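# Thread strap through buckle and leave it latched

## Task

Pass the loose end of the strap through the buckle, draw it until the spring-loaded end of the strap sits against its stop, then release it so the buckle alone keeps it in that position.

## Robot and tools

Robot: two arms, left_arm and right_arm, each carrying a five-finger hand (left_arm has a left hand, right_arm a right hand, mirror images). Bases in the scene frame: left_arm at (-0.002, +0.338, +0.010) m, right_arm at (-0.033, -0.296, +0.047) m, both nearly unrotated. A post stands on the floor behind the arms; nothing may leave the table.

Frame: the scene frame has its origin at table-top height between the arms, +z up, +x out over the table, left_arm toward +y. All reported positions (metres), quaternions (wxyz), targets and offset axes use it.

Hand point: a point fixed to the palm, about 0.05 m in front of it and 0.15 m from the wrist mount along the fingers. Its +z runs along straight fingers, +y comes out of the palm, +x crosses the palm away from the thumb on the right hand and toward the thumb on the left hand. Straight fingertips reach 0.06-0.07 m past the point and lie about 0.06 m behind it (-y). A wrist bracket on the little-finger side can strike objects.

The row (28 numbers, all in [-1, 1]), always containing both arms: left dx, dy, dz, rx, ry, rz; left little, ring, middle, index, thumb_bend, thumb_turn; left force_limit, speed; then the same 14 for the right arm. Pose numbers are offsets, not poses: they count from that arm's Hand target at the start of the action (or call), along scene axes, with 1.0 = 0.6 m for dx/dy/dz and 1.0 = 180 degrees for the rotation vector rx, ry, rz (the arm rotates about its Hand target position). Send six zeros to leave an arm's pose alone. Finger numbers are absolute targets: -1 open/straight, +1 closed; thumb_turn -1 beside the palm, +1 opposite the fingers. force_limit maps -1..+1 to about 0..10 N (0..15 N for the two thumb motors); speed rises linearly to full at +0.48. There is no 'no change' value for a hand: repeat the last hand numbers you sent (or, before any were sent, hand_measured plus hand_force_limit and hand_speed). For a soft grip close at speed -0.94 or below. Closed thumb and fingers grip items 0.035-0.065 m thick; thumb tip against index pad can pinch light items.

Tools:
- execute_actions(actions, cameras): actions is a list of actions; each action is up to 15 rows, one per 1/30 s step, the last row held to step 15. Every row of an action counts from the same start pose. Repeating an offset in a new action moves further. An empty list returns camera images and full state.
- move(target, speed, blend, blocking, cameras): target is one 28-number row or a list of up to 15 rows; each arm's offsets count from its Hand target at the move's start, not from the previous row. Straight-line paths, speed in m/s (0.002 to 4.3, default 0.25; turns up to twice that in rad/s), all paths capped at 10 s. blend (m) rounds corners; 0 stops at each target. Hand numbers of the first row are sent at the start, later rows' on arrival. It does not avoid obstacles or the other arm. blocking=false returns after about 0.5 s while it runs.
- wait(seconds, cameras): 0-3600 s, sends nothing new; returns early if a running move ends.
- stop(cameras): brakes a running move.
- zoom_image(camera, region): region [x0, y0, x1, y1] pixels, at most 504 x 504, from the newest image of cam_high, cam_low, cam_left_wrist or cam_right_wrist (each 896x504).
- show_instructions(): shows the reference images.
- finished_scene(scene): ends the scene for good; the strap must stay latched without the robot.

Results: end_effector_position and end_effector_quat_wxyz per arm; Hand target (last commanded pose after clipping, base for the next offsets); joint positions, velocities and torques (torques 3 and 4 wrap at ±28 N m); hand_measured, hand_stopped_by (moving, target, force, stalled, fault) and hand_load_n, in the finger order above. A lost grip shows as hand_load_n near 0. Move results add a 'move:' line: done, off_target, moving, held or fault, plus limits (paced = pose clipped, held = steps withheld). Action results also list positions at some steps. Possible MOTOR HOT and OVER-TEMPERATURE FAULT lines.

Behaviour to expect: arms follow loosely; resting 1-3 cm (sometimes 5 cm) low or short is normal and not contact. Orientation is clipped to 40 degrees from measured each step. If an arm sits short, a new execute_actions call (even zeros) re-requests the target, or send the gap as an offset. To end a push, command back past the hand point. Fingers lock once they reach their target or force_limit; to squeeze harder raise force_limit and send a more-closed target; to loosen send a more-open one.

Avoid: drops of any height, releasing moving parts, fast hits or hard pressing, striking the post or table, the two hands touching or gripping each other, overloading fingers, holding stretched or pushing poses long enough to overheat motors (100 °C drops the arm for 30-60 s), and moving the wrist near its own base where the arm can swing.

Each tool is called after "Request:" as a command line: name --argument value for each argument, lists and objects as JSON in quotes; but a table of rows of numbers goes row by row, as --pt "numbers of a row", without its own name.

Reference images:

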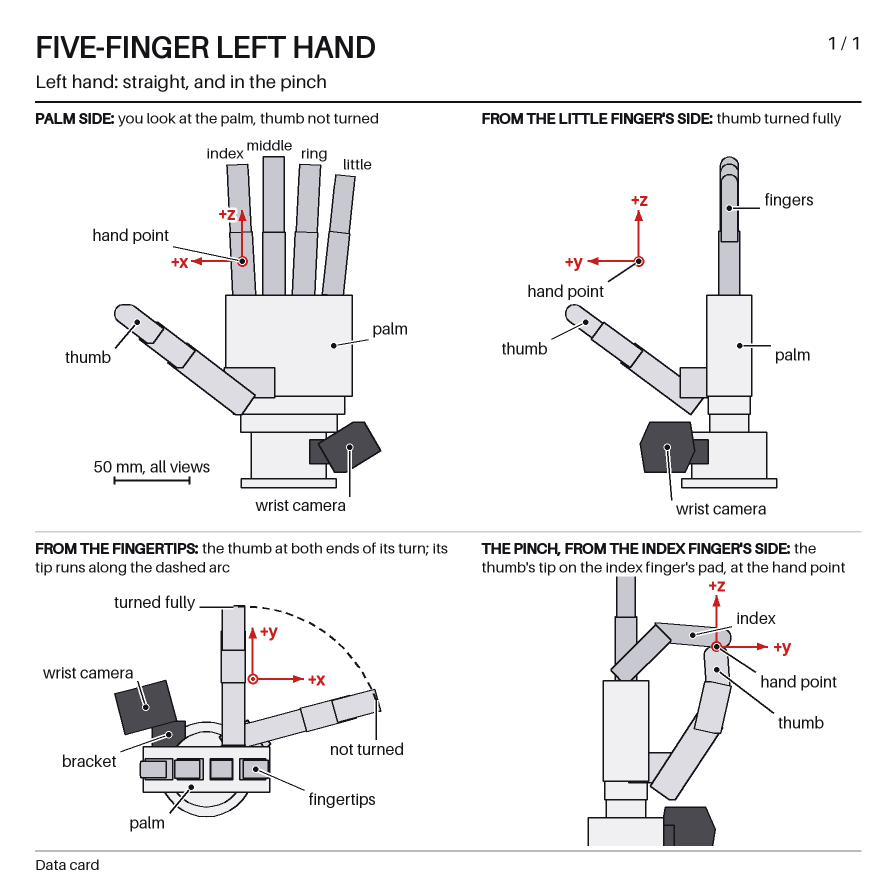

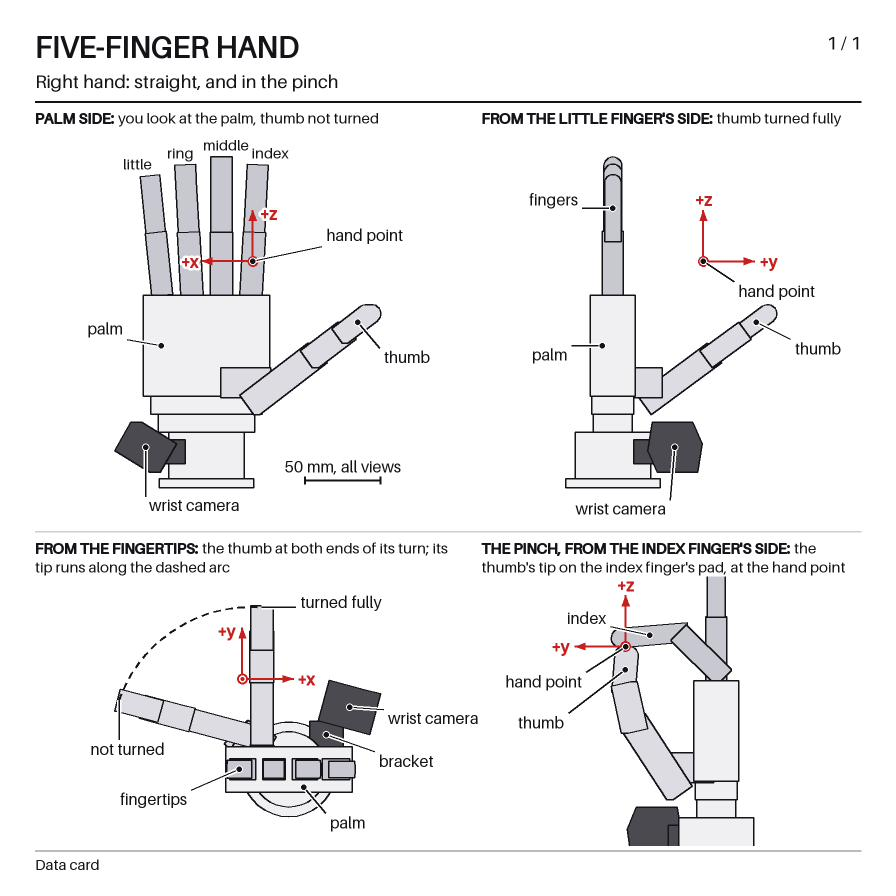

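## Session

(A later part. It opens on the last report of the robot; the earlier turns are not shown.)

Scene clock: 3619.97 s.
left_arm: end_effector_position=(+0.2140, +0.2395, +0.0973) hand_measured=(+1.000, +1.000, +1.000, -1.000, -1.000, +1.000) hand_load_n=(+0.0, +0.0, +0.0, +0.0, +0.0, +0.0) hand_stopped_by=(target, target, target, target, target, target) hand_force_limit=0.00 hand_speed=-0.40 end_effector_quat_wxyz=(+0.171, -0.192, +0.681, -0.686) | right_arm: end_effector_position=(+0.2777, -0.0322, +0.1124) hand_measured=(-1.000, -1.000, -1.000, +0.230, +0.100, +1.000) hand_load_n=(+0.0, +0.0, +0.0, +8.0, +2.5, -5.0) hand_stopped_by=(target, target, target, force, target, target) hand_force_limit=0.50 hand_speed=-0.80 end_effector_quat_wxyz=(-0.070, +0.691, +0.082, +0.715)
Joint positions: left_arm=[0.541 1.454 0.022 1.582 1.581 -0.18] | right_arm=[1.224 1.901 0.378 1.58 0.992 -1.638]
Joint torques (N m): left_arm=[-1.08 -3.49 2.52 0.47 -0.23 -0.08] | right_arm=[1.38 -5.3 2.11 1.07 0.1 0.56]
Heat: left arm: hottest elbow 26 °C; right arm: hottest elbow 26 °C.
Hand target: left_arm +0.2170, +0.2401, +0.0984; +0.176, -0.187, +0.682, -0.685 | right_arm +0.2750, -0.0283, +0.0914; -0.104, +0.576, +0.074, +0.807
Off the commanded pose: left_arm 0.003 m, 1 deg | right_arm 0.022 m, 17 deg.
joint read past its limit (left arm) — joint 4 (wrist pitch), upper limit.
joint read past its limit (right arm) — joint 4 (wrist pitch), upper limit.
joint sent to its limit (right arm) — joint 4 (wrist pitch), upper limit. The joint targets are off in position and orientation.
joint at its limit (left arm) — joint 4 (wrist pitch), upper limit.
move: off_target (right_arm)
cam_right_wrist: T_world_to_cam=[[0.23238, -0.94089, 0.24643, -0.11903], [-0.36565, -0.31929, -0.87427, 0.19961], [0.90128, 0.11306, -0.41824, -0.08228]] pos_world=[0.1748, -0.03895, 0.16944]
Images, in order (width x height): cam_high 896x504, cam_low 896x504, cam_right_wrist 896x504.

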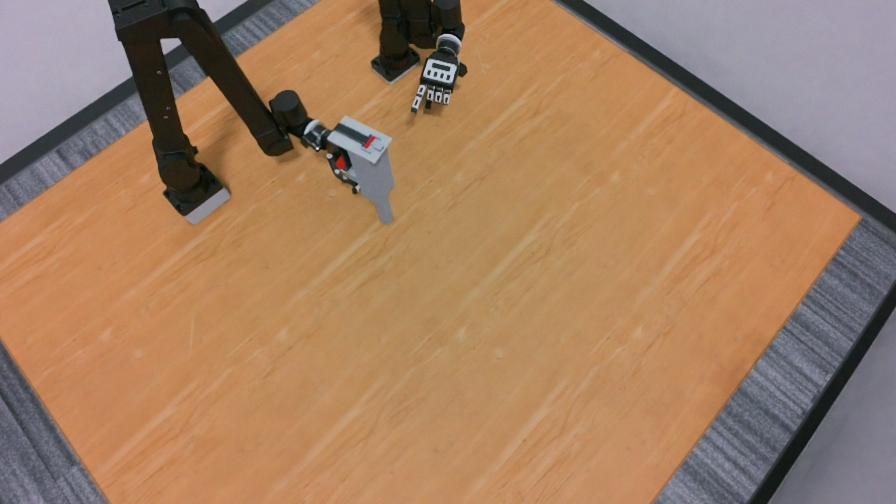

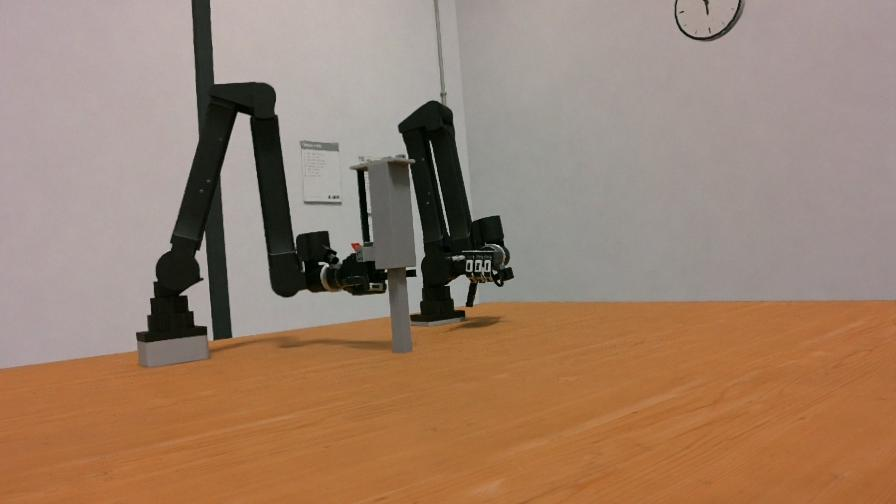

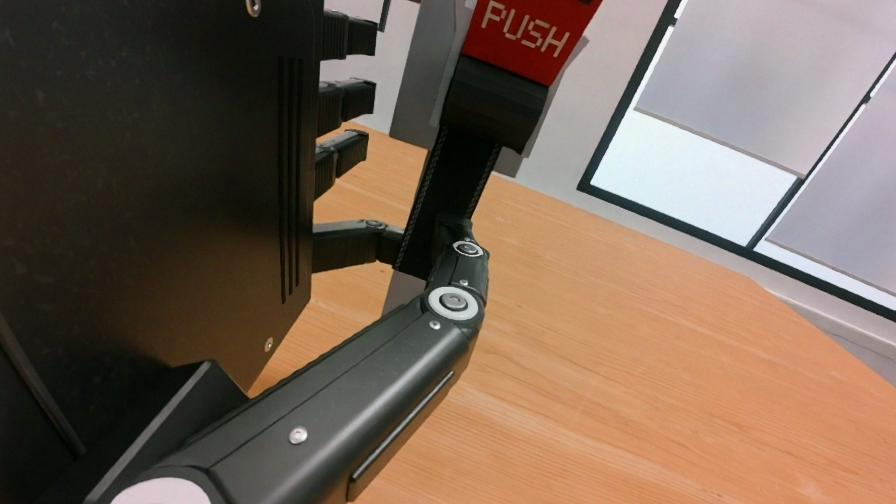

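Request:
move --pt "0 0 0 0 0 0 1 1 1 -1 -1 1 0 -0.4 0 0 -0.015 0 0 0 -1 -1 -1 0.5 0.1 1 0.5 -0.8" --speed 0.03 --cameras '["cam_right_wrist","cam_low","cam_high"]'

Request:
zoom_image --camera "cam_right_wrist" --region '[350, 150, 550, 350]'

Request:
zoom_image --camera "cam_high" --region '[350, 120, 400, 170]'

Scene clock: 3630.77 s.
left_arm: end_effector_position=(+0.2140, +0.2395, +0.0973) hand_measured=(+1.000, +1.000, +1.000, -1.000, -1.000, +1.000) hand_load_n=(+0.0, +0.0, +0.5, +0.0, +0.0, +0.0) hand_stopped_by=(target, target, target, target, target, target) hand_force_limit=0.00 hand_speed=-0.40 end_effector_quat_wxyz=(+0.171, -0.192, +0.681, -0.686) | right_arm: end_effector_position=(+0.2781, -0.0319, +0.1075) hand_measured=(-1.000, -1.000, -1.000, +0.230, +0.100, +1.000) hand_load_n=(+0.5, +0.0, +0.0, +6.5, +2.5, -8.0) hand_stopped_by=(target, target, target, force, target, target) hand_force_limit=0.50 hand_speed=-0.80 end_effector_quat_wxyz=(-0.066, +0.693, +0.083, +0.713)
Joint positions: left_arm=[0.541 1.454 0.022 1.582 1.581 -0.18] | right_arm=[1.224 1.918 0.384 1.58 0.997 -1.637]
Joint torques (N m): left_arm=[-1.08 -3.55 2.5 0.47 -0.23 -0.08] | right_arm=[1.38 -4.84 2 1.09 0.12 0.67]
Heat: left arm: hottest elbow 26 °C; right arm: hottest elbow 26 °C.
Hand target: left_arm +0.2170, +0.2401, +0.0984; +0.176, -0.187, +0.682, -0.685 | right_arm +0.2750, -0.0283, +0.0824; -0.104, +0.576, +0.074, +0.807
Off the commanded pose: left_arm 0.003 m, 1 deg | right_arm 0.026 m, 18 deg.
joint read past its limit (left arm) — joint 4 (wrist pitch), upper limit.
joint read past its limit (right arm) — joint 4 (wrist pitch), upper limit.
joint sent to its limit (right arm) — joint 4 (wrist pitch), upper limit. The joint targets are off in position and orientation.
joint at its limit (left arm) — joint 4 (wrist pitch), upper limit.
move: off_target (right_arm)
cam_right_wrist: T_world_to_cam=[[0.22914, -0.93985, 0.25333, -0.11742], [-0.37093, -0.32493, -0.86996, 0.19626], [0.89994, 0.10538, -0.42308, -0.08401]] pos_world=[0.17531, -0.03773, 0.16495]
Images, in order (width x height): cam_high 896x504, cam_low 896x504, cam_right_wrist 896x504.

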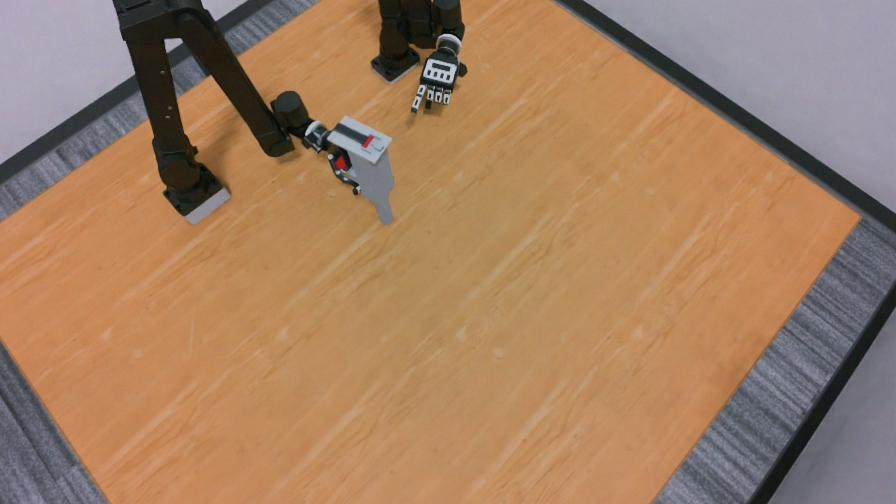

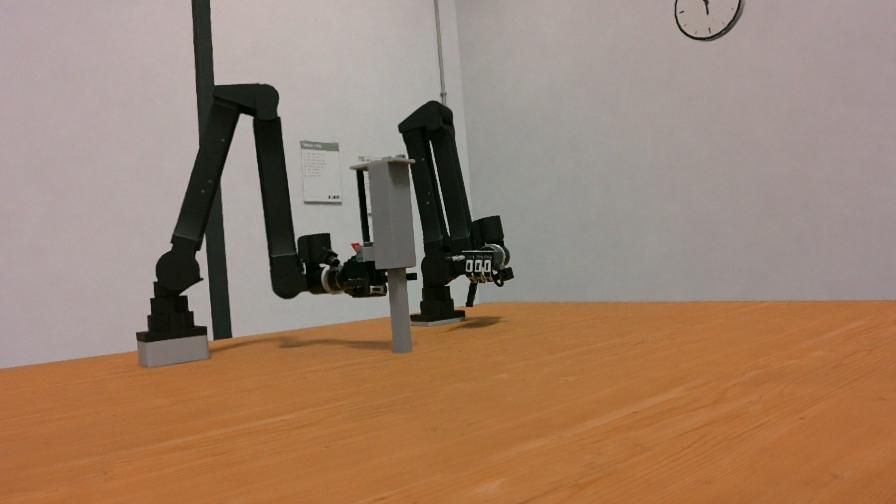

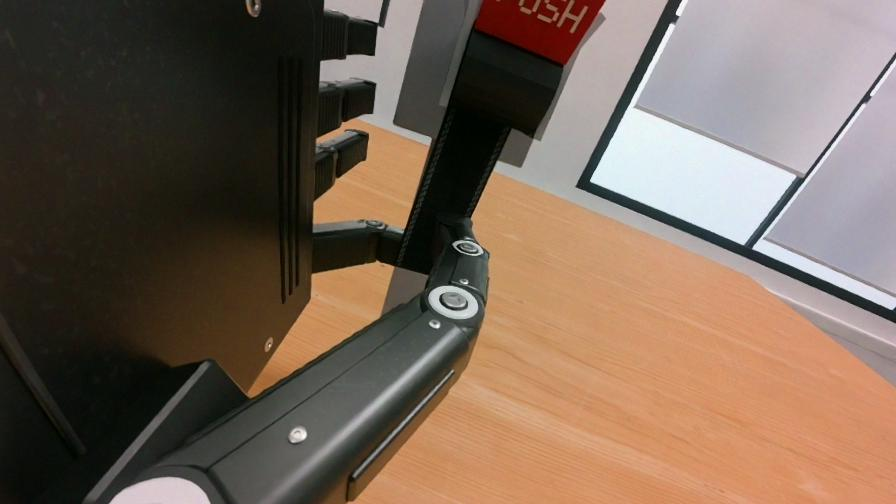

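Scaled by 2.520.

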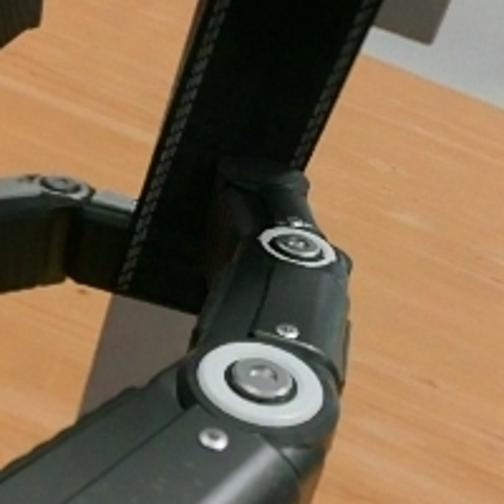

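Scaled by 10.080.

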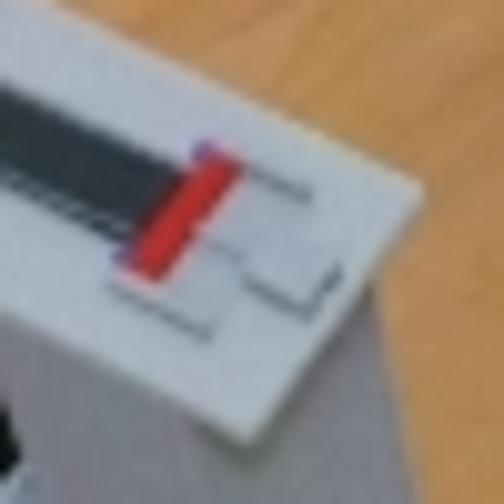

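Request:
move --pt "0 0 0 0 0 0 1 1 1 -1 -1 1 0 -0.4 0 0 0 0 0 0 -1 -1 -1 0.6 0.1 1 1.0 -0.8" --speed 0.03 --cameras '["cam_right_wrist"]'

Request:
zoom_image --camera "cam_right_wrist" --region '[350, 150, 550, 350]'

Scene clock: 3637.53 s.
left_arm: end_effector_position=(+0.2140, +0.2395, +0.0973) hand_measured=(+1.000, +1.000, +1.000, -1.000, -1.000, +1.000) hand_load_n=(+0.0, +0.0, +0.0, +0.0, +0.0, +0.5) hand_stopped_by=(target, target, target, target, target, target) hand_force_limit=0.00 hand_speed=-0.40 end_effector_quat_wxyz=(+0.171, -0.192, +0.681, -0.686) | right_arm: end_effector_position=(+0.2785, -0.0311, +0.1074) hand_measured=(-1.000, -1.000, -1.000, +0.262, +0.100, +1.000) hand_load_n=(+0.0, -0.5, +0.0, +12.0, +3.0, -9.5) hand_stopped_by=(target, target, target, force, target, target) hand_force_limit=1.00 hand_speed=-0.80 end_effector_quat_wxyz=(-0.066, +0.693, +0.082, +0.713)
Joint positions: left_arm=[0.541 1.454 0.022 1.582 1.581 -0.18] | right_arm=[1.224 1.92 0.387 1.58 0.998 -1.637]
Joint torques (N m): left_arm=[-1.03 -3.43 2.54 0.49 -0.23 -0.08] | right_arm=[1.38 -4.95 1.84 1.09 0.08 0.67]
Heat: left arm: hottest elbow 26 °C; right arm: hottest elbow 26 °C.
Hand target: left_arm +0.2170, +0.2401, +0.0984; +0.176, -0.187, +0.682, -0.685 | right_arm +0.2750, -0.0283, +0.0824; -0.104, +0.576, +0.074, +0.807
Off the commanded pose: left_arm 0.003 m, 1 deg | right_arm 0.025 m, 18 deg.
joint read past its limit (left arm) — joint 4 (wrist pitch), upper limit.
joint read past its limit (right arm) — joint 4 (wrist pitch), upper limit.
joint sent to its limit (right arm) — joint 4 (wrist pitch), upper limit. The joint targets are off in position and orientation.
joint at its limit (left arm) — joint 4 (wrist pitch), upper limit.
move: done
cam_right_wrist: T_world_to_cam=[[0.2276, -0.94057, 0.25203, -0.11618], [-0.37102, -0.32307, -0.87062, 0.19681], [0.9003, 0.10464, -0.4225, -0.08469]] pos_world=[0.17571, -0.03683, 0.16485]

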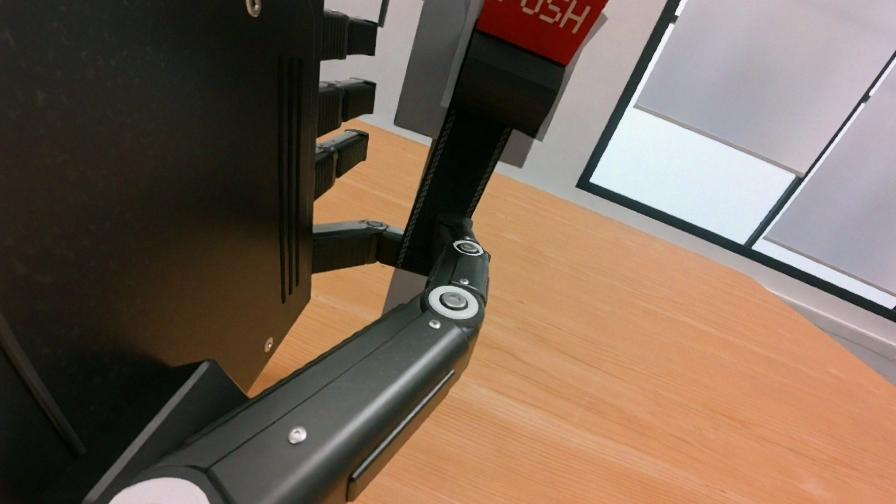

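Scaled by 2.520.

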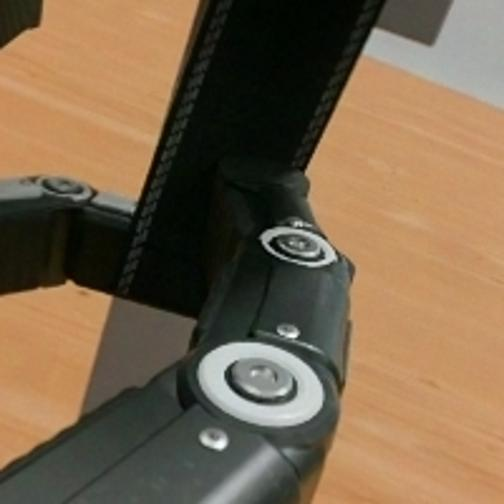

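Request:
move --pt "0 0 0 0 0 0 1 1 1 -1 -1 1 0 -0.4 0 0 -0.012 0 0 0 -1 -1 -1 0.6 0.1 1 1.0 -0.8" --speed 0.03 --cameras '["cam_right_wrist","cam_high"]'

Request:
zoom_image --camera "cam_right_wrist" --region '[350, 150, 550, 350]'

Request:
zoom_image --camera "cam_high" --region '[350, 120, 400, 170]'

Scene clock: 3647.03 s.
left_arm: end_effector_position=(+0.2140, +0.2395, +0.0973) hand_measured=(+1.000, +1.000, +1.000, -1.000, -1.000, +1.000) hand_load_n=(+0.0, +0.0, +0.0, +0.0, +0.0, +0.0) hand_stopped_by=(target, target, target, target, target, target) hand_force_limit=0.00 hand_speed=-0.40 end_effector_quat_wxyz=(+0.171, -0.192, +0.681, -0.686) | right_arm: end_effector_position=(+0.2792, -0.0297, +0.1067) hand_measured=(-1.000, -1.000, -1.000, +0.262, +0.100, +1.000) hand_load_n=(+0.0, +0.0, +0.0, +11.0, +3.5, -11.5) hand_stopped_by=(target, target, target, force, target, target) hand_force_limit=1.00 hand_speed=-0.80 end_effector_quat_wxyz=(-0.065, +0.693, +0.081, +0.713)
Joint positions: left_arm=[0.541 1.454 0.022 1.582 1.581 -0.18] | right_arm=[1.224 1.924 0.393 1.58 1.001 -1.637]
Joint torques (N m): left_arm=[-1.03 -3.49 2.5 0.46 -0.23 -0.09] | right_arm=[1.38 -4.07 1.66 1.07 -0.03 0.77]
Heat: left arm: hottest elbow 26 °C; right arm: hottest elbow 26 °C.
Hand target: left_arm +0.2170, +0.2401, +0.0984; +0.176, -0.187, +0.682, -0.685 | right_arm +0.2750, -0.0283, +0.0752; -0.104, +0.576, +0.074, +0.807
Off the commanded pose: left_arm 0.003 m, 1 deg | right_arm 0.032 m, 18 deg.
joint read past its limit (left arm) — joint 4 (wrist pitch), upper limit.
joint read past its limit (right arm) — joint 4 (wrist pitch), upper limit.
joint sent to its limit (right arm) — joint 4 (wrist pitch), upper limit. The joint targets are off in position and orientation.
joint at its limit (left arm) — joint 4 (wrist pitch), upper limit.
move: off_target (right_arm)
cam_right_wrist: T_world_to_cam=[[0.22462, -0.94162, 0.25079, -0.11392], [-0.37165, -0.3207, -0.87122, 0.19714], [0.90079, 0.10248, -0.42199, -0.08598]] pos_world=[0.1763, -0.03523, 0.16404]
Images, in order (width x height): cam_high 896x504, cam_right_wrist 896x504.

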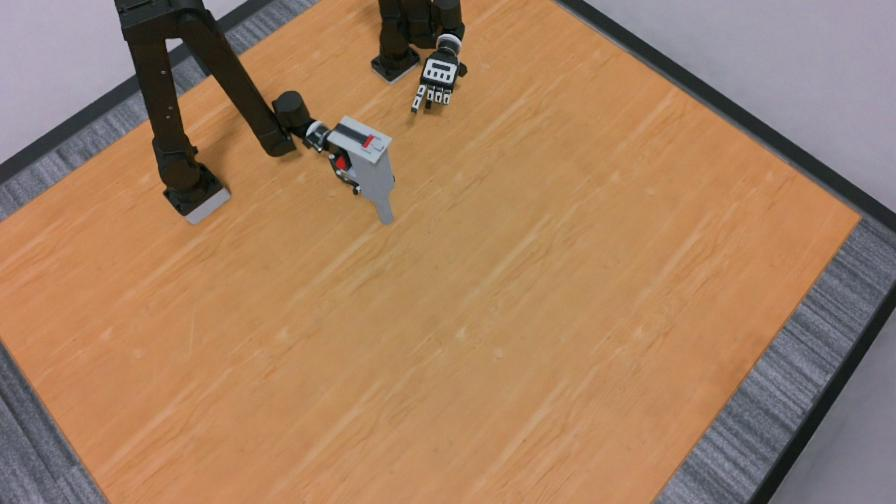

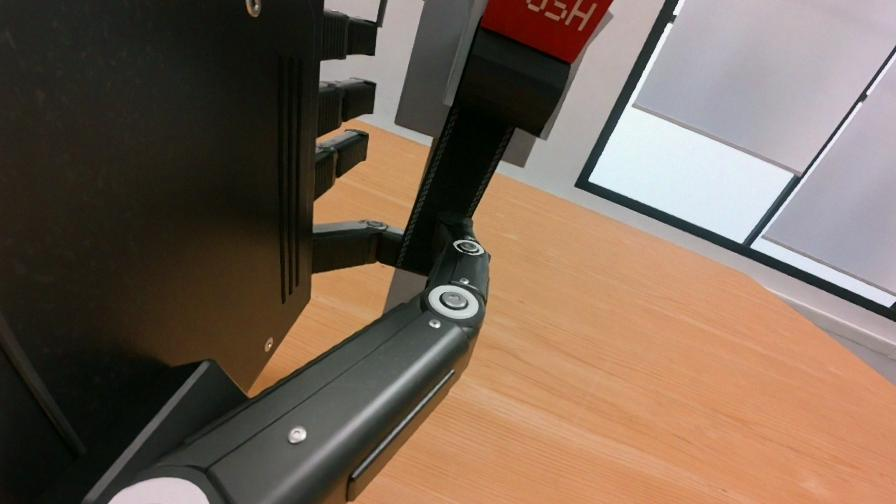

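Scaled by 2.520.

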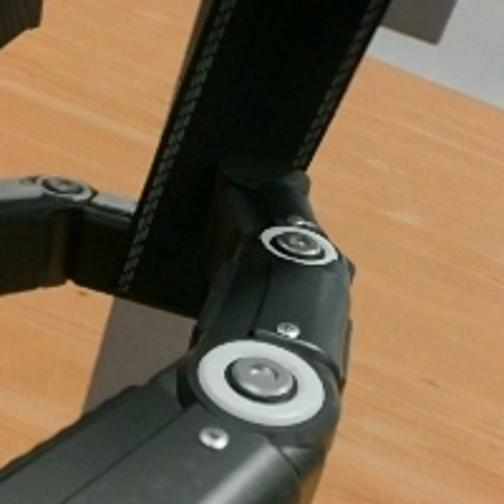

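Scaled by 10.080.

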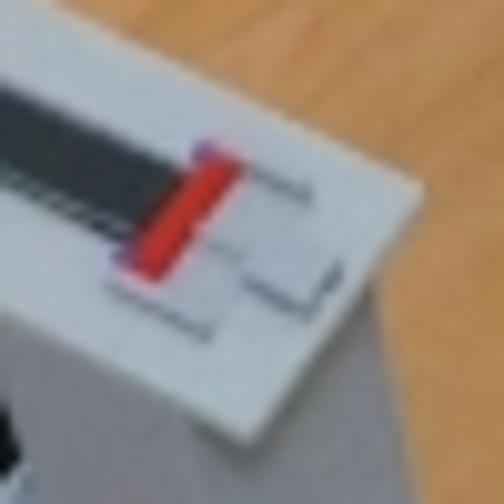

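Request:
move --pt "0 0 0 0 0 0 1 1 1 -1 -1 1 0 -0.4 0 0 -0.01 0 0 0 -1 -1 -1 0.6 0.1 1 1.0 -0.8" --speed 0.03 --cameras '["cam_right_wrist","cam_high","cam_low"]'

Request:
zoom_image --camera "cam_low" --region '[325, 215, 415, 305]'

Request:
zoom_image --camera "cam_high" --region '[350, 120, 400, 170]'

Scene clock: 3663.30 s.
left_arm: end_effector_position=(+0.2140, +0.2395, +0.0973) hand_measured=(+1.000, +1.000, +1.000, -1.000, -1.000, +1.000) hand_load_n=(+0.0, +0.0, +0.0, +0.0, +0.0, +0.0) hand_stopped_by=(target, target, target, target, target, target) hand_force_limit=0.00 hand_speed=-0.40 end_effector_quat_wxyz=(+0.171, -0.192, +0.681, -0.686) | right_arm: end_effector_position=(+0.2796, -0.0292, +0.1058) hand_measured=(-1.000, -1.000, -1.000, +0.262, +0.100, +1.000) hand_load_n=(+0.0, +0.0, +0.0, +10.5, +4.5, -12.5) hand_stopped_by=(target, target, target, force, target, target) hand_force_limit=1.00 hand_speed=-0.80 end_effector_quat_wxyz=(-0.064, +0.693, +0.079, +0.713)
Joint positions: left_arm=[0.541 1.454 0.022 1.582 1.581 -0.18] | right_arm=[1.224 1.929 0.398 1.58 1.006 -1.637]
Joint torques (N m): left_arm=[-1.08 -3.55 2.55 0.47 -0.23 -0.08] | right_arm=[1.38 -3.31 1.46 1.07 -0.13 0.86]
Heat: left arm: hottest elbow 26 °C; right arm: hottest elbow 26 °C.
Hand target: left_arm +0.2170, +0.2401, +0.0984; +0.176, -0.187, +0.682, -0.685 | right_arm +0.2750, -0.0283, +0.0692; -0.104, +0.576, +0.074, +0.807
Off the commanded pose: left_arm 0.003 m, 1 deg | right_arm 0.037 m, 18 deg.
joint read past its limit (left arm) — joint 4 (wrist pitch), upper limit.
joint read past its limit (right arm) — joint 4 (wrist pitch), upper limit.
joint sent to its limit (right arm) — joint 4 (wrist pitch), upper limit. The joint targets are off in position and orientation.
joint at its limit (left arm) — joint 4 (wrist pitch), upper limit.
move: off_target (right_arm)
cam_right_wrist: T_world_to_cam=[[0.22038, -0.94267, 0.25062, -0.11221], [-0.3733, -0.31889, -0.87118, 0.19718], [0.90116, 0.09843, -0.42217, -0.08707]] pos_world=[0.1768, -0.03432, 0.16315]
Images, in order (width x height): cam_high 896x504, cam_low 896x504, cam_right_wrist 896x504.

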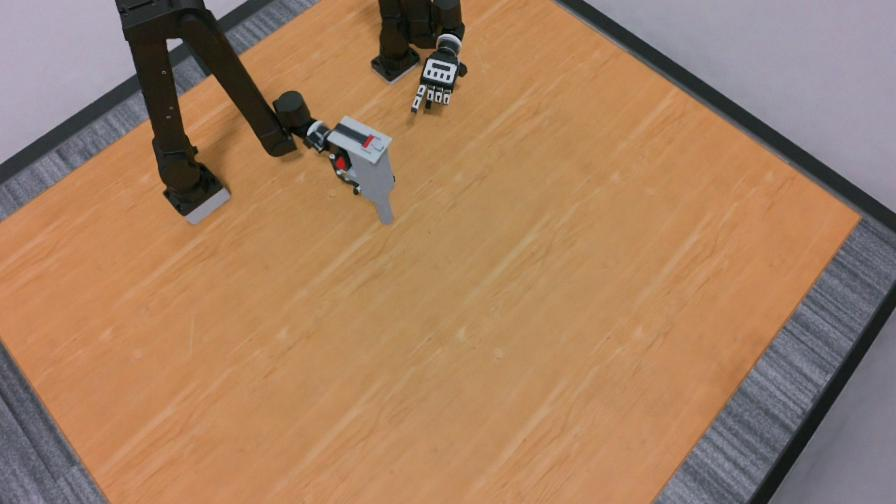

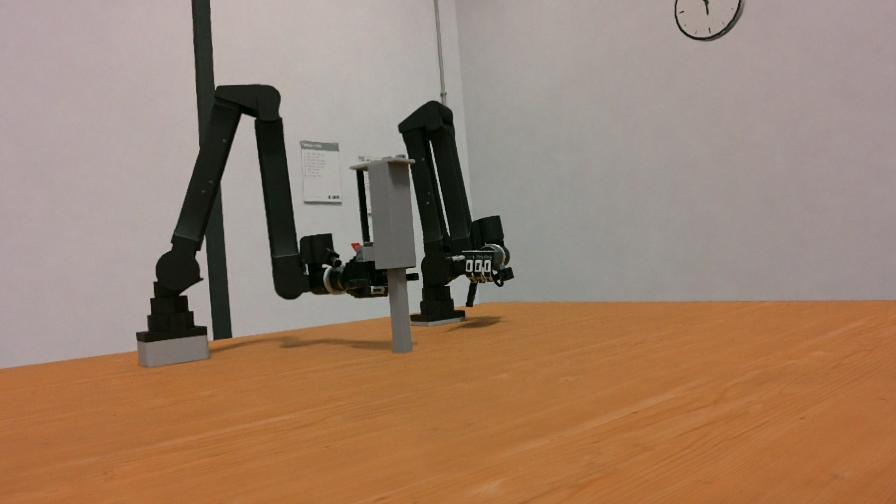

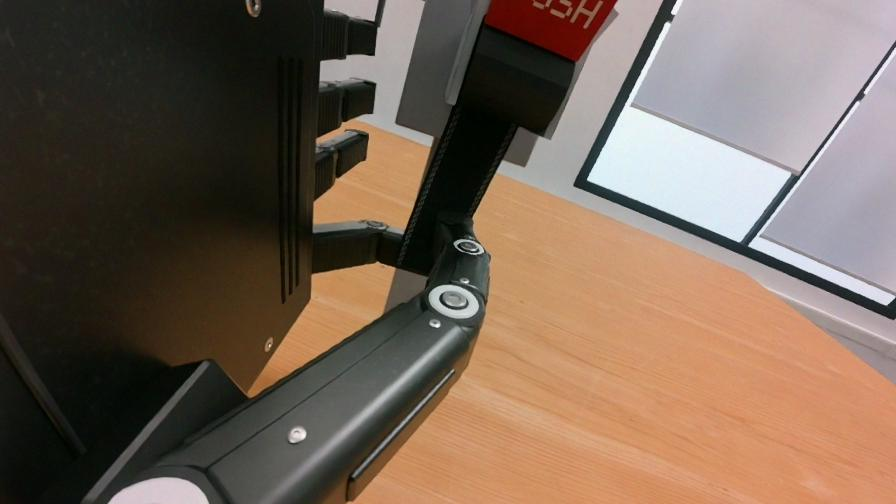

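Scaled by 5.600.

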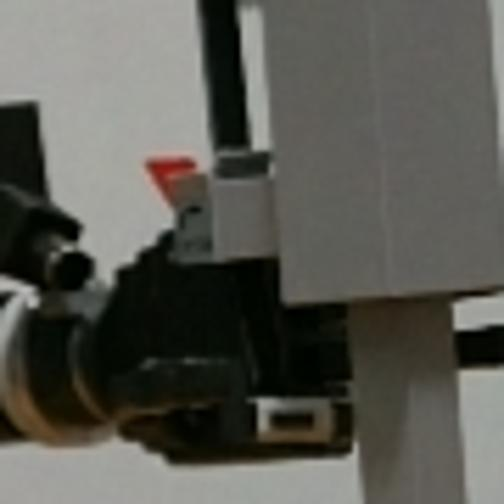

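Scaled by 10.080.

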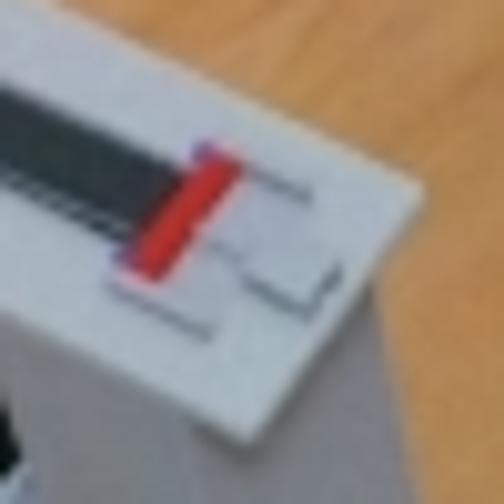

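Request:
move --pt "0 0 0 0 0 0 1 1 1 -1 -1 1 0 -0.4 0 0 0.055 0 0 0 -1 -1 -1 0.6 0.1 1 1.0 -0.8" --speed 0.03 --cameras '["cam_right_wrist","cam_high","cam_low"]'

Request:
zoom_image --camera "cam_low" --region '[325, 215, 415, 305]'

Request:
zoom_image --camera "cam_high" --region '[350, 120, 400, 170]'

Scene clock: 3673.30 s.
left_arm: end_effector_position=(+0.2140, +0.2395, +0.0973) hand_measured=(+1.000, +1.000, +1.000, -1.000, -1.000, +1.000) hand_load_n=(+0.0, +0.0, +0.0, +0.0, +0.0, +0.0) hand_stopped_by=(target, target, target, target, target, target) hand_force_limit=0.00 hand_speed=-0.40 end_effector_quat_wxyz=(+0.171, -0.192, +0.681, -0.686) | right_arm: end_effector_position=(+0.2788, -0.0299, +0.1082) hand_measured=(-1.000, -1.000, -1.000, +0.262, +0.100, +1.000) hand_load_n=(+0.0, +0.0, +0.0, +9.5, +3.5, -9.5) hand_stopped_by=(target, target, target, force, target, target) hand_force_limit=1.00 hand_speed=-0.80 end_effector_quat_wxyz=(-0.066, +0.693, +0.078, +0.714)
Joint positions: left_arm=[0.541 1.454 0.022 1.582 1.581 -0.18] | right_arm=[1.226 1.92 0.393 1.58 1.006 -1.637]
Joint torques (N m): left_arm=[-1.14 -3.49 2.48 0.43 -0.24 -0.08] | right_arm=[1.44 -8.7 0.98 1.09 -0.36 0.37]
Heat: left arm: hottest elbow 26 °C; right arm: hottest elbow 26 °C.
Hand target: left_arm +0.2170, +0.2401, +0.0984; +0.176, -0.187, +0.682, -0.685 | right_arm +0.2750, -0.0283, +0.1022; -0.104, +0.576, +0.074, +0.807
Off the commanded pose: left_arm 0.003 m, 1 deg | right_arm 0.007 m, 18 deg.
joint read past its limit (left arm) — joint 4 (wrist pitch), upper limit.
joint read past its limit (right arm) — joint 4 (wrist pitch), upper limit.
joint sent to its limit (right arm) — joint 4 (wrist pitch), upper limit. The joint targets are off in position and orientation.
joint at its limit (left arm) — joint 4 (wrist pitch), upper limit.
move: off_target (right_arm)
cam_right_wrist: T_world_to_cam=[[0.22138, -0.9434, 0.24696, -0.11313], [-0.37141, -0.31572, -0.87314, 0.19863], [0.90169, 0.10157, -0.42028, -0.08549]] pos_world=[0.1759, -0.03533, 0.16544]
Images, in order (width x height): cam_high 896x504, cam_low 896x504, cam_right_wrist 896x504.

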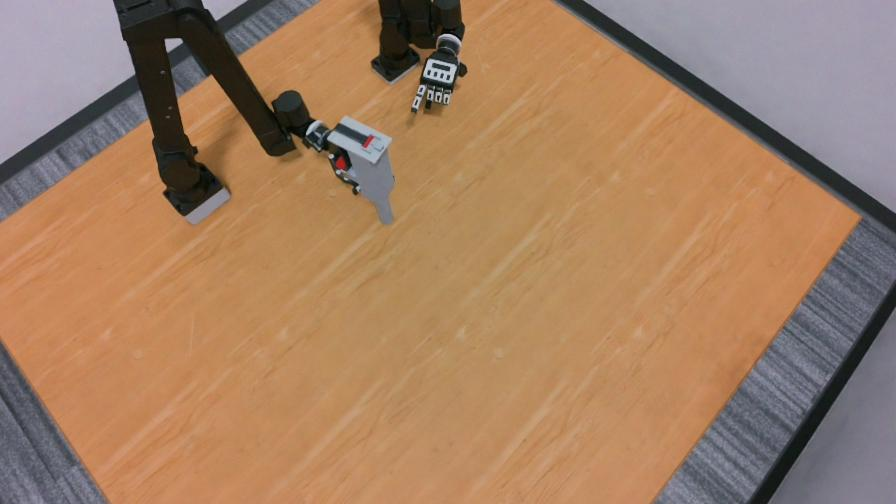

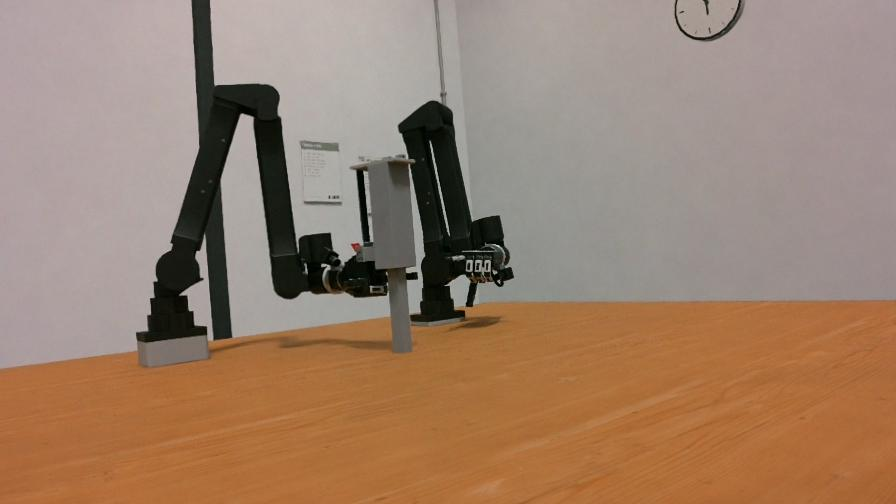

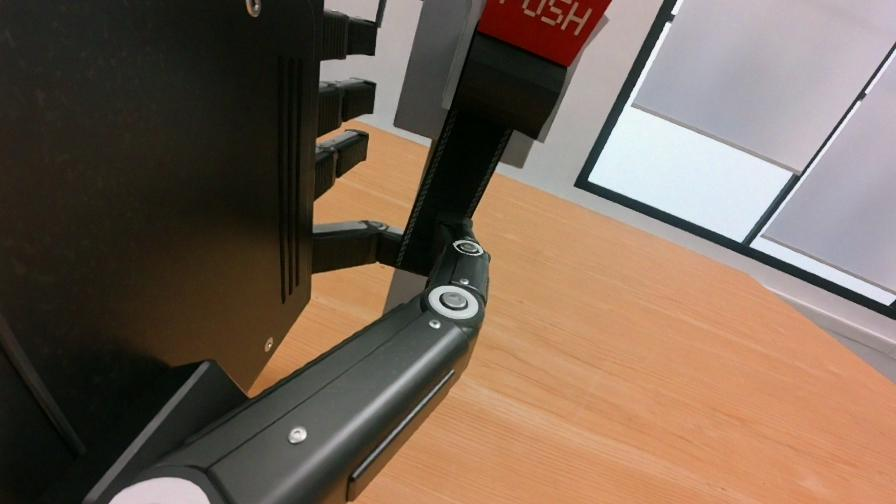

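Scaled by 5.600.

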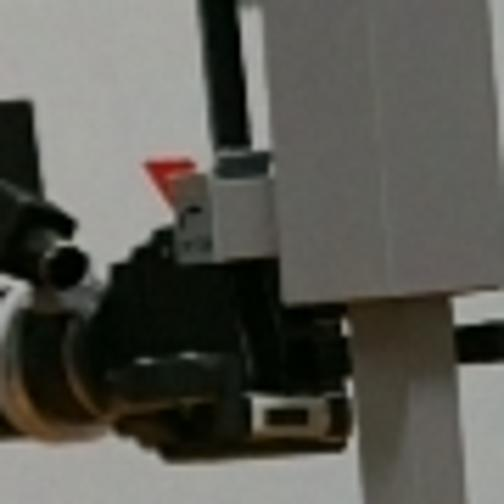

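Scaled by 10.080.

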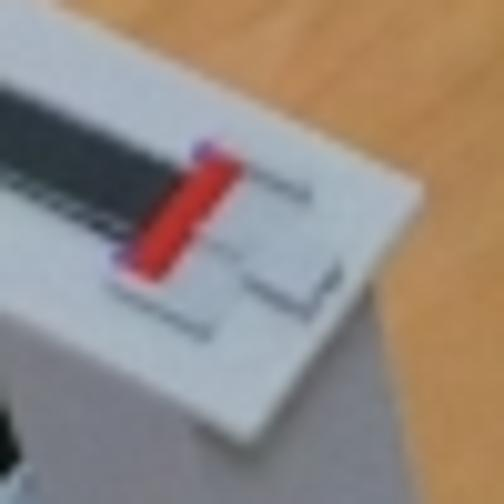

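Request:
move --pt "0 0 0 0 0 0 1 1 1 -1 -1 1 0 -0.4 0 0 0.015 0 0 0 -1 -1 -1 0.6 0.1 1 1.0 -0.8" --speed 0.03 --cameras '["cam_high","cam_low"]'

Request:
zoom_image --camera "cam_low" --region '[325, 215, 415, 305]'

Request:
zoom_image --camera "cam_high" --region '[350, 120, 400, 170]'

Scene clock: 3682.20 s.
left_arm: end_effector_position=(+0.2140, +0.2395, +0.0973) hand_measured=(+1.000, +1.000, +1.000, -1.000, -1.000, +1.000) hand_load_n=(+0.5, +0.0, +0.0, +0.0, +0.0, +0.0) hand_stopped_by=(target, target, target, target, target, target) hand_force_limit=0.00 hand_speed=-0.40 end_effector_quat_wxyz=(+0.171, -0.192, +0.681, -0.686) | right_arm: end_effector_position=(+0.2780, -0.0297, +0.1103) hand_measured=(-1.000, -1.000, -1.000, +0.262, +0.100, +1.000) hand_load_n=(+0.0, +0.0, +0.0, +8.5, +3.5, -8.0) hand_stopped_by=(target, target, target, force, target, target) hand_force_limit=1.00 hand_speed=-0.80 end_effector_quat_wxyz=(-0.071, +0.692, +0.076, +0.715)
Joint positions: left_arm=[0.541 1.454 0.022 1.582 1.581 -0.18] | right_arm=[1.227 1.91 0.388 1.58 1.003 -1.631]
Joint torques (N m): left_arm=[-1.14 -3.6 2.52 0.46 -0.23 -0.08] | right_arm=[1.49 -9.76 1.06 1.07 -0.35 0.17]
Heat: left arm: hottest elbow 26 °C; right arm: hottest elbow 25 °C.
Hand target: left_arm +0.2170, +0.2401, +0.0984; +0.176, -0.187, +0.682, -0.685 | right_arm +0.2750, -0.0283, +0.1112; -0.104, +0.576, +0.074, +0.807
Off the commanded pose: left_arm 0.003 m, 1 deg | right_arm 0.003 m, 17 deg.
joint read past its limit (left arm) — joint 4 (wrist pitch), upper limit.
joint read past its limit (right arm) — joint 4 (wrist pitch), upper limit.
joint sent to its limit (right arm) — joint 4 (wrist pitch), upper limit. The joint targets are off in position and orientation.
joint at its limit (left arm) — joint 4 (wrist pitch), upper limit.
move: off_target (right_arm)

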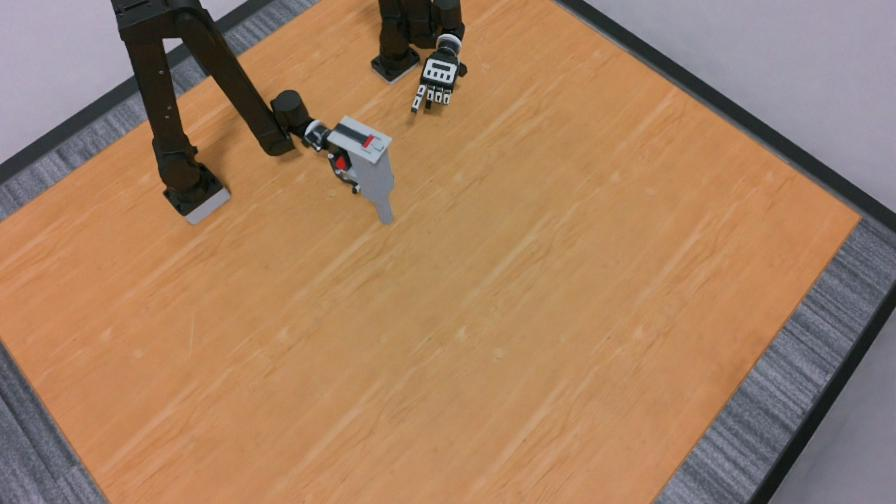

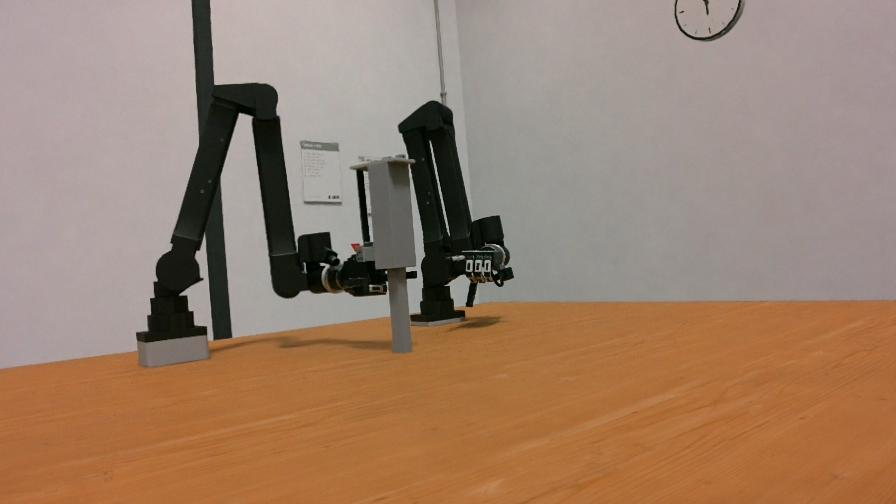

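Scaled by 5.600.

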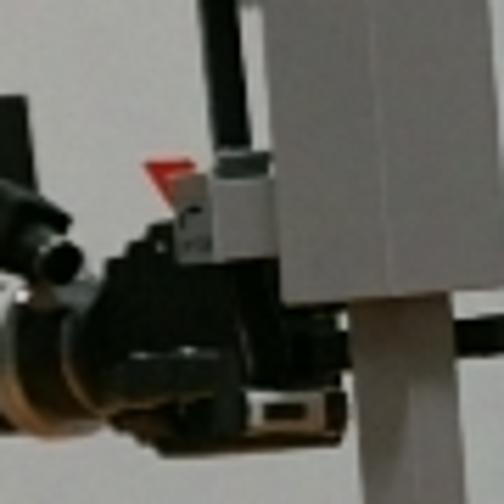

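Scaled by 10.080.

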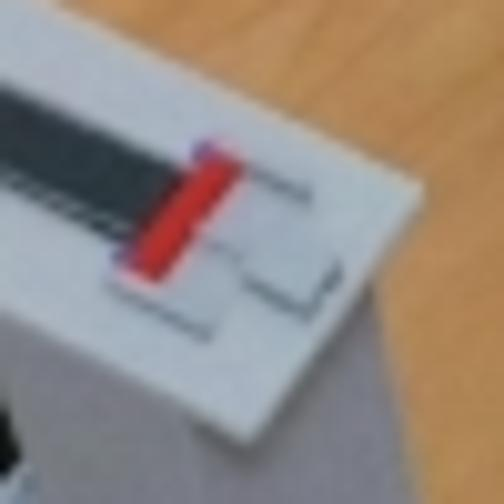

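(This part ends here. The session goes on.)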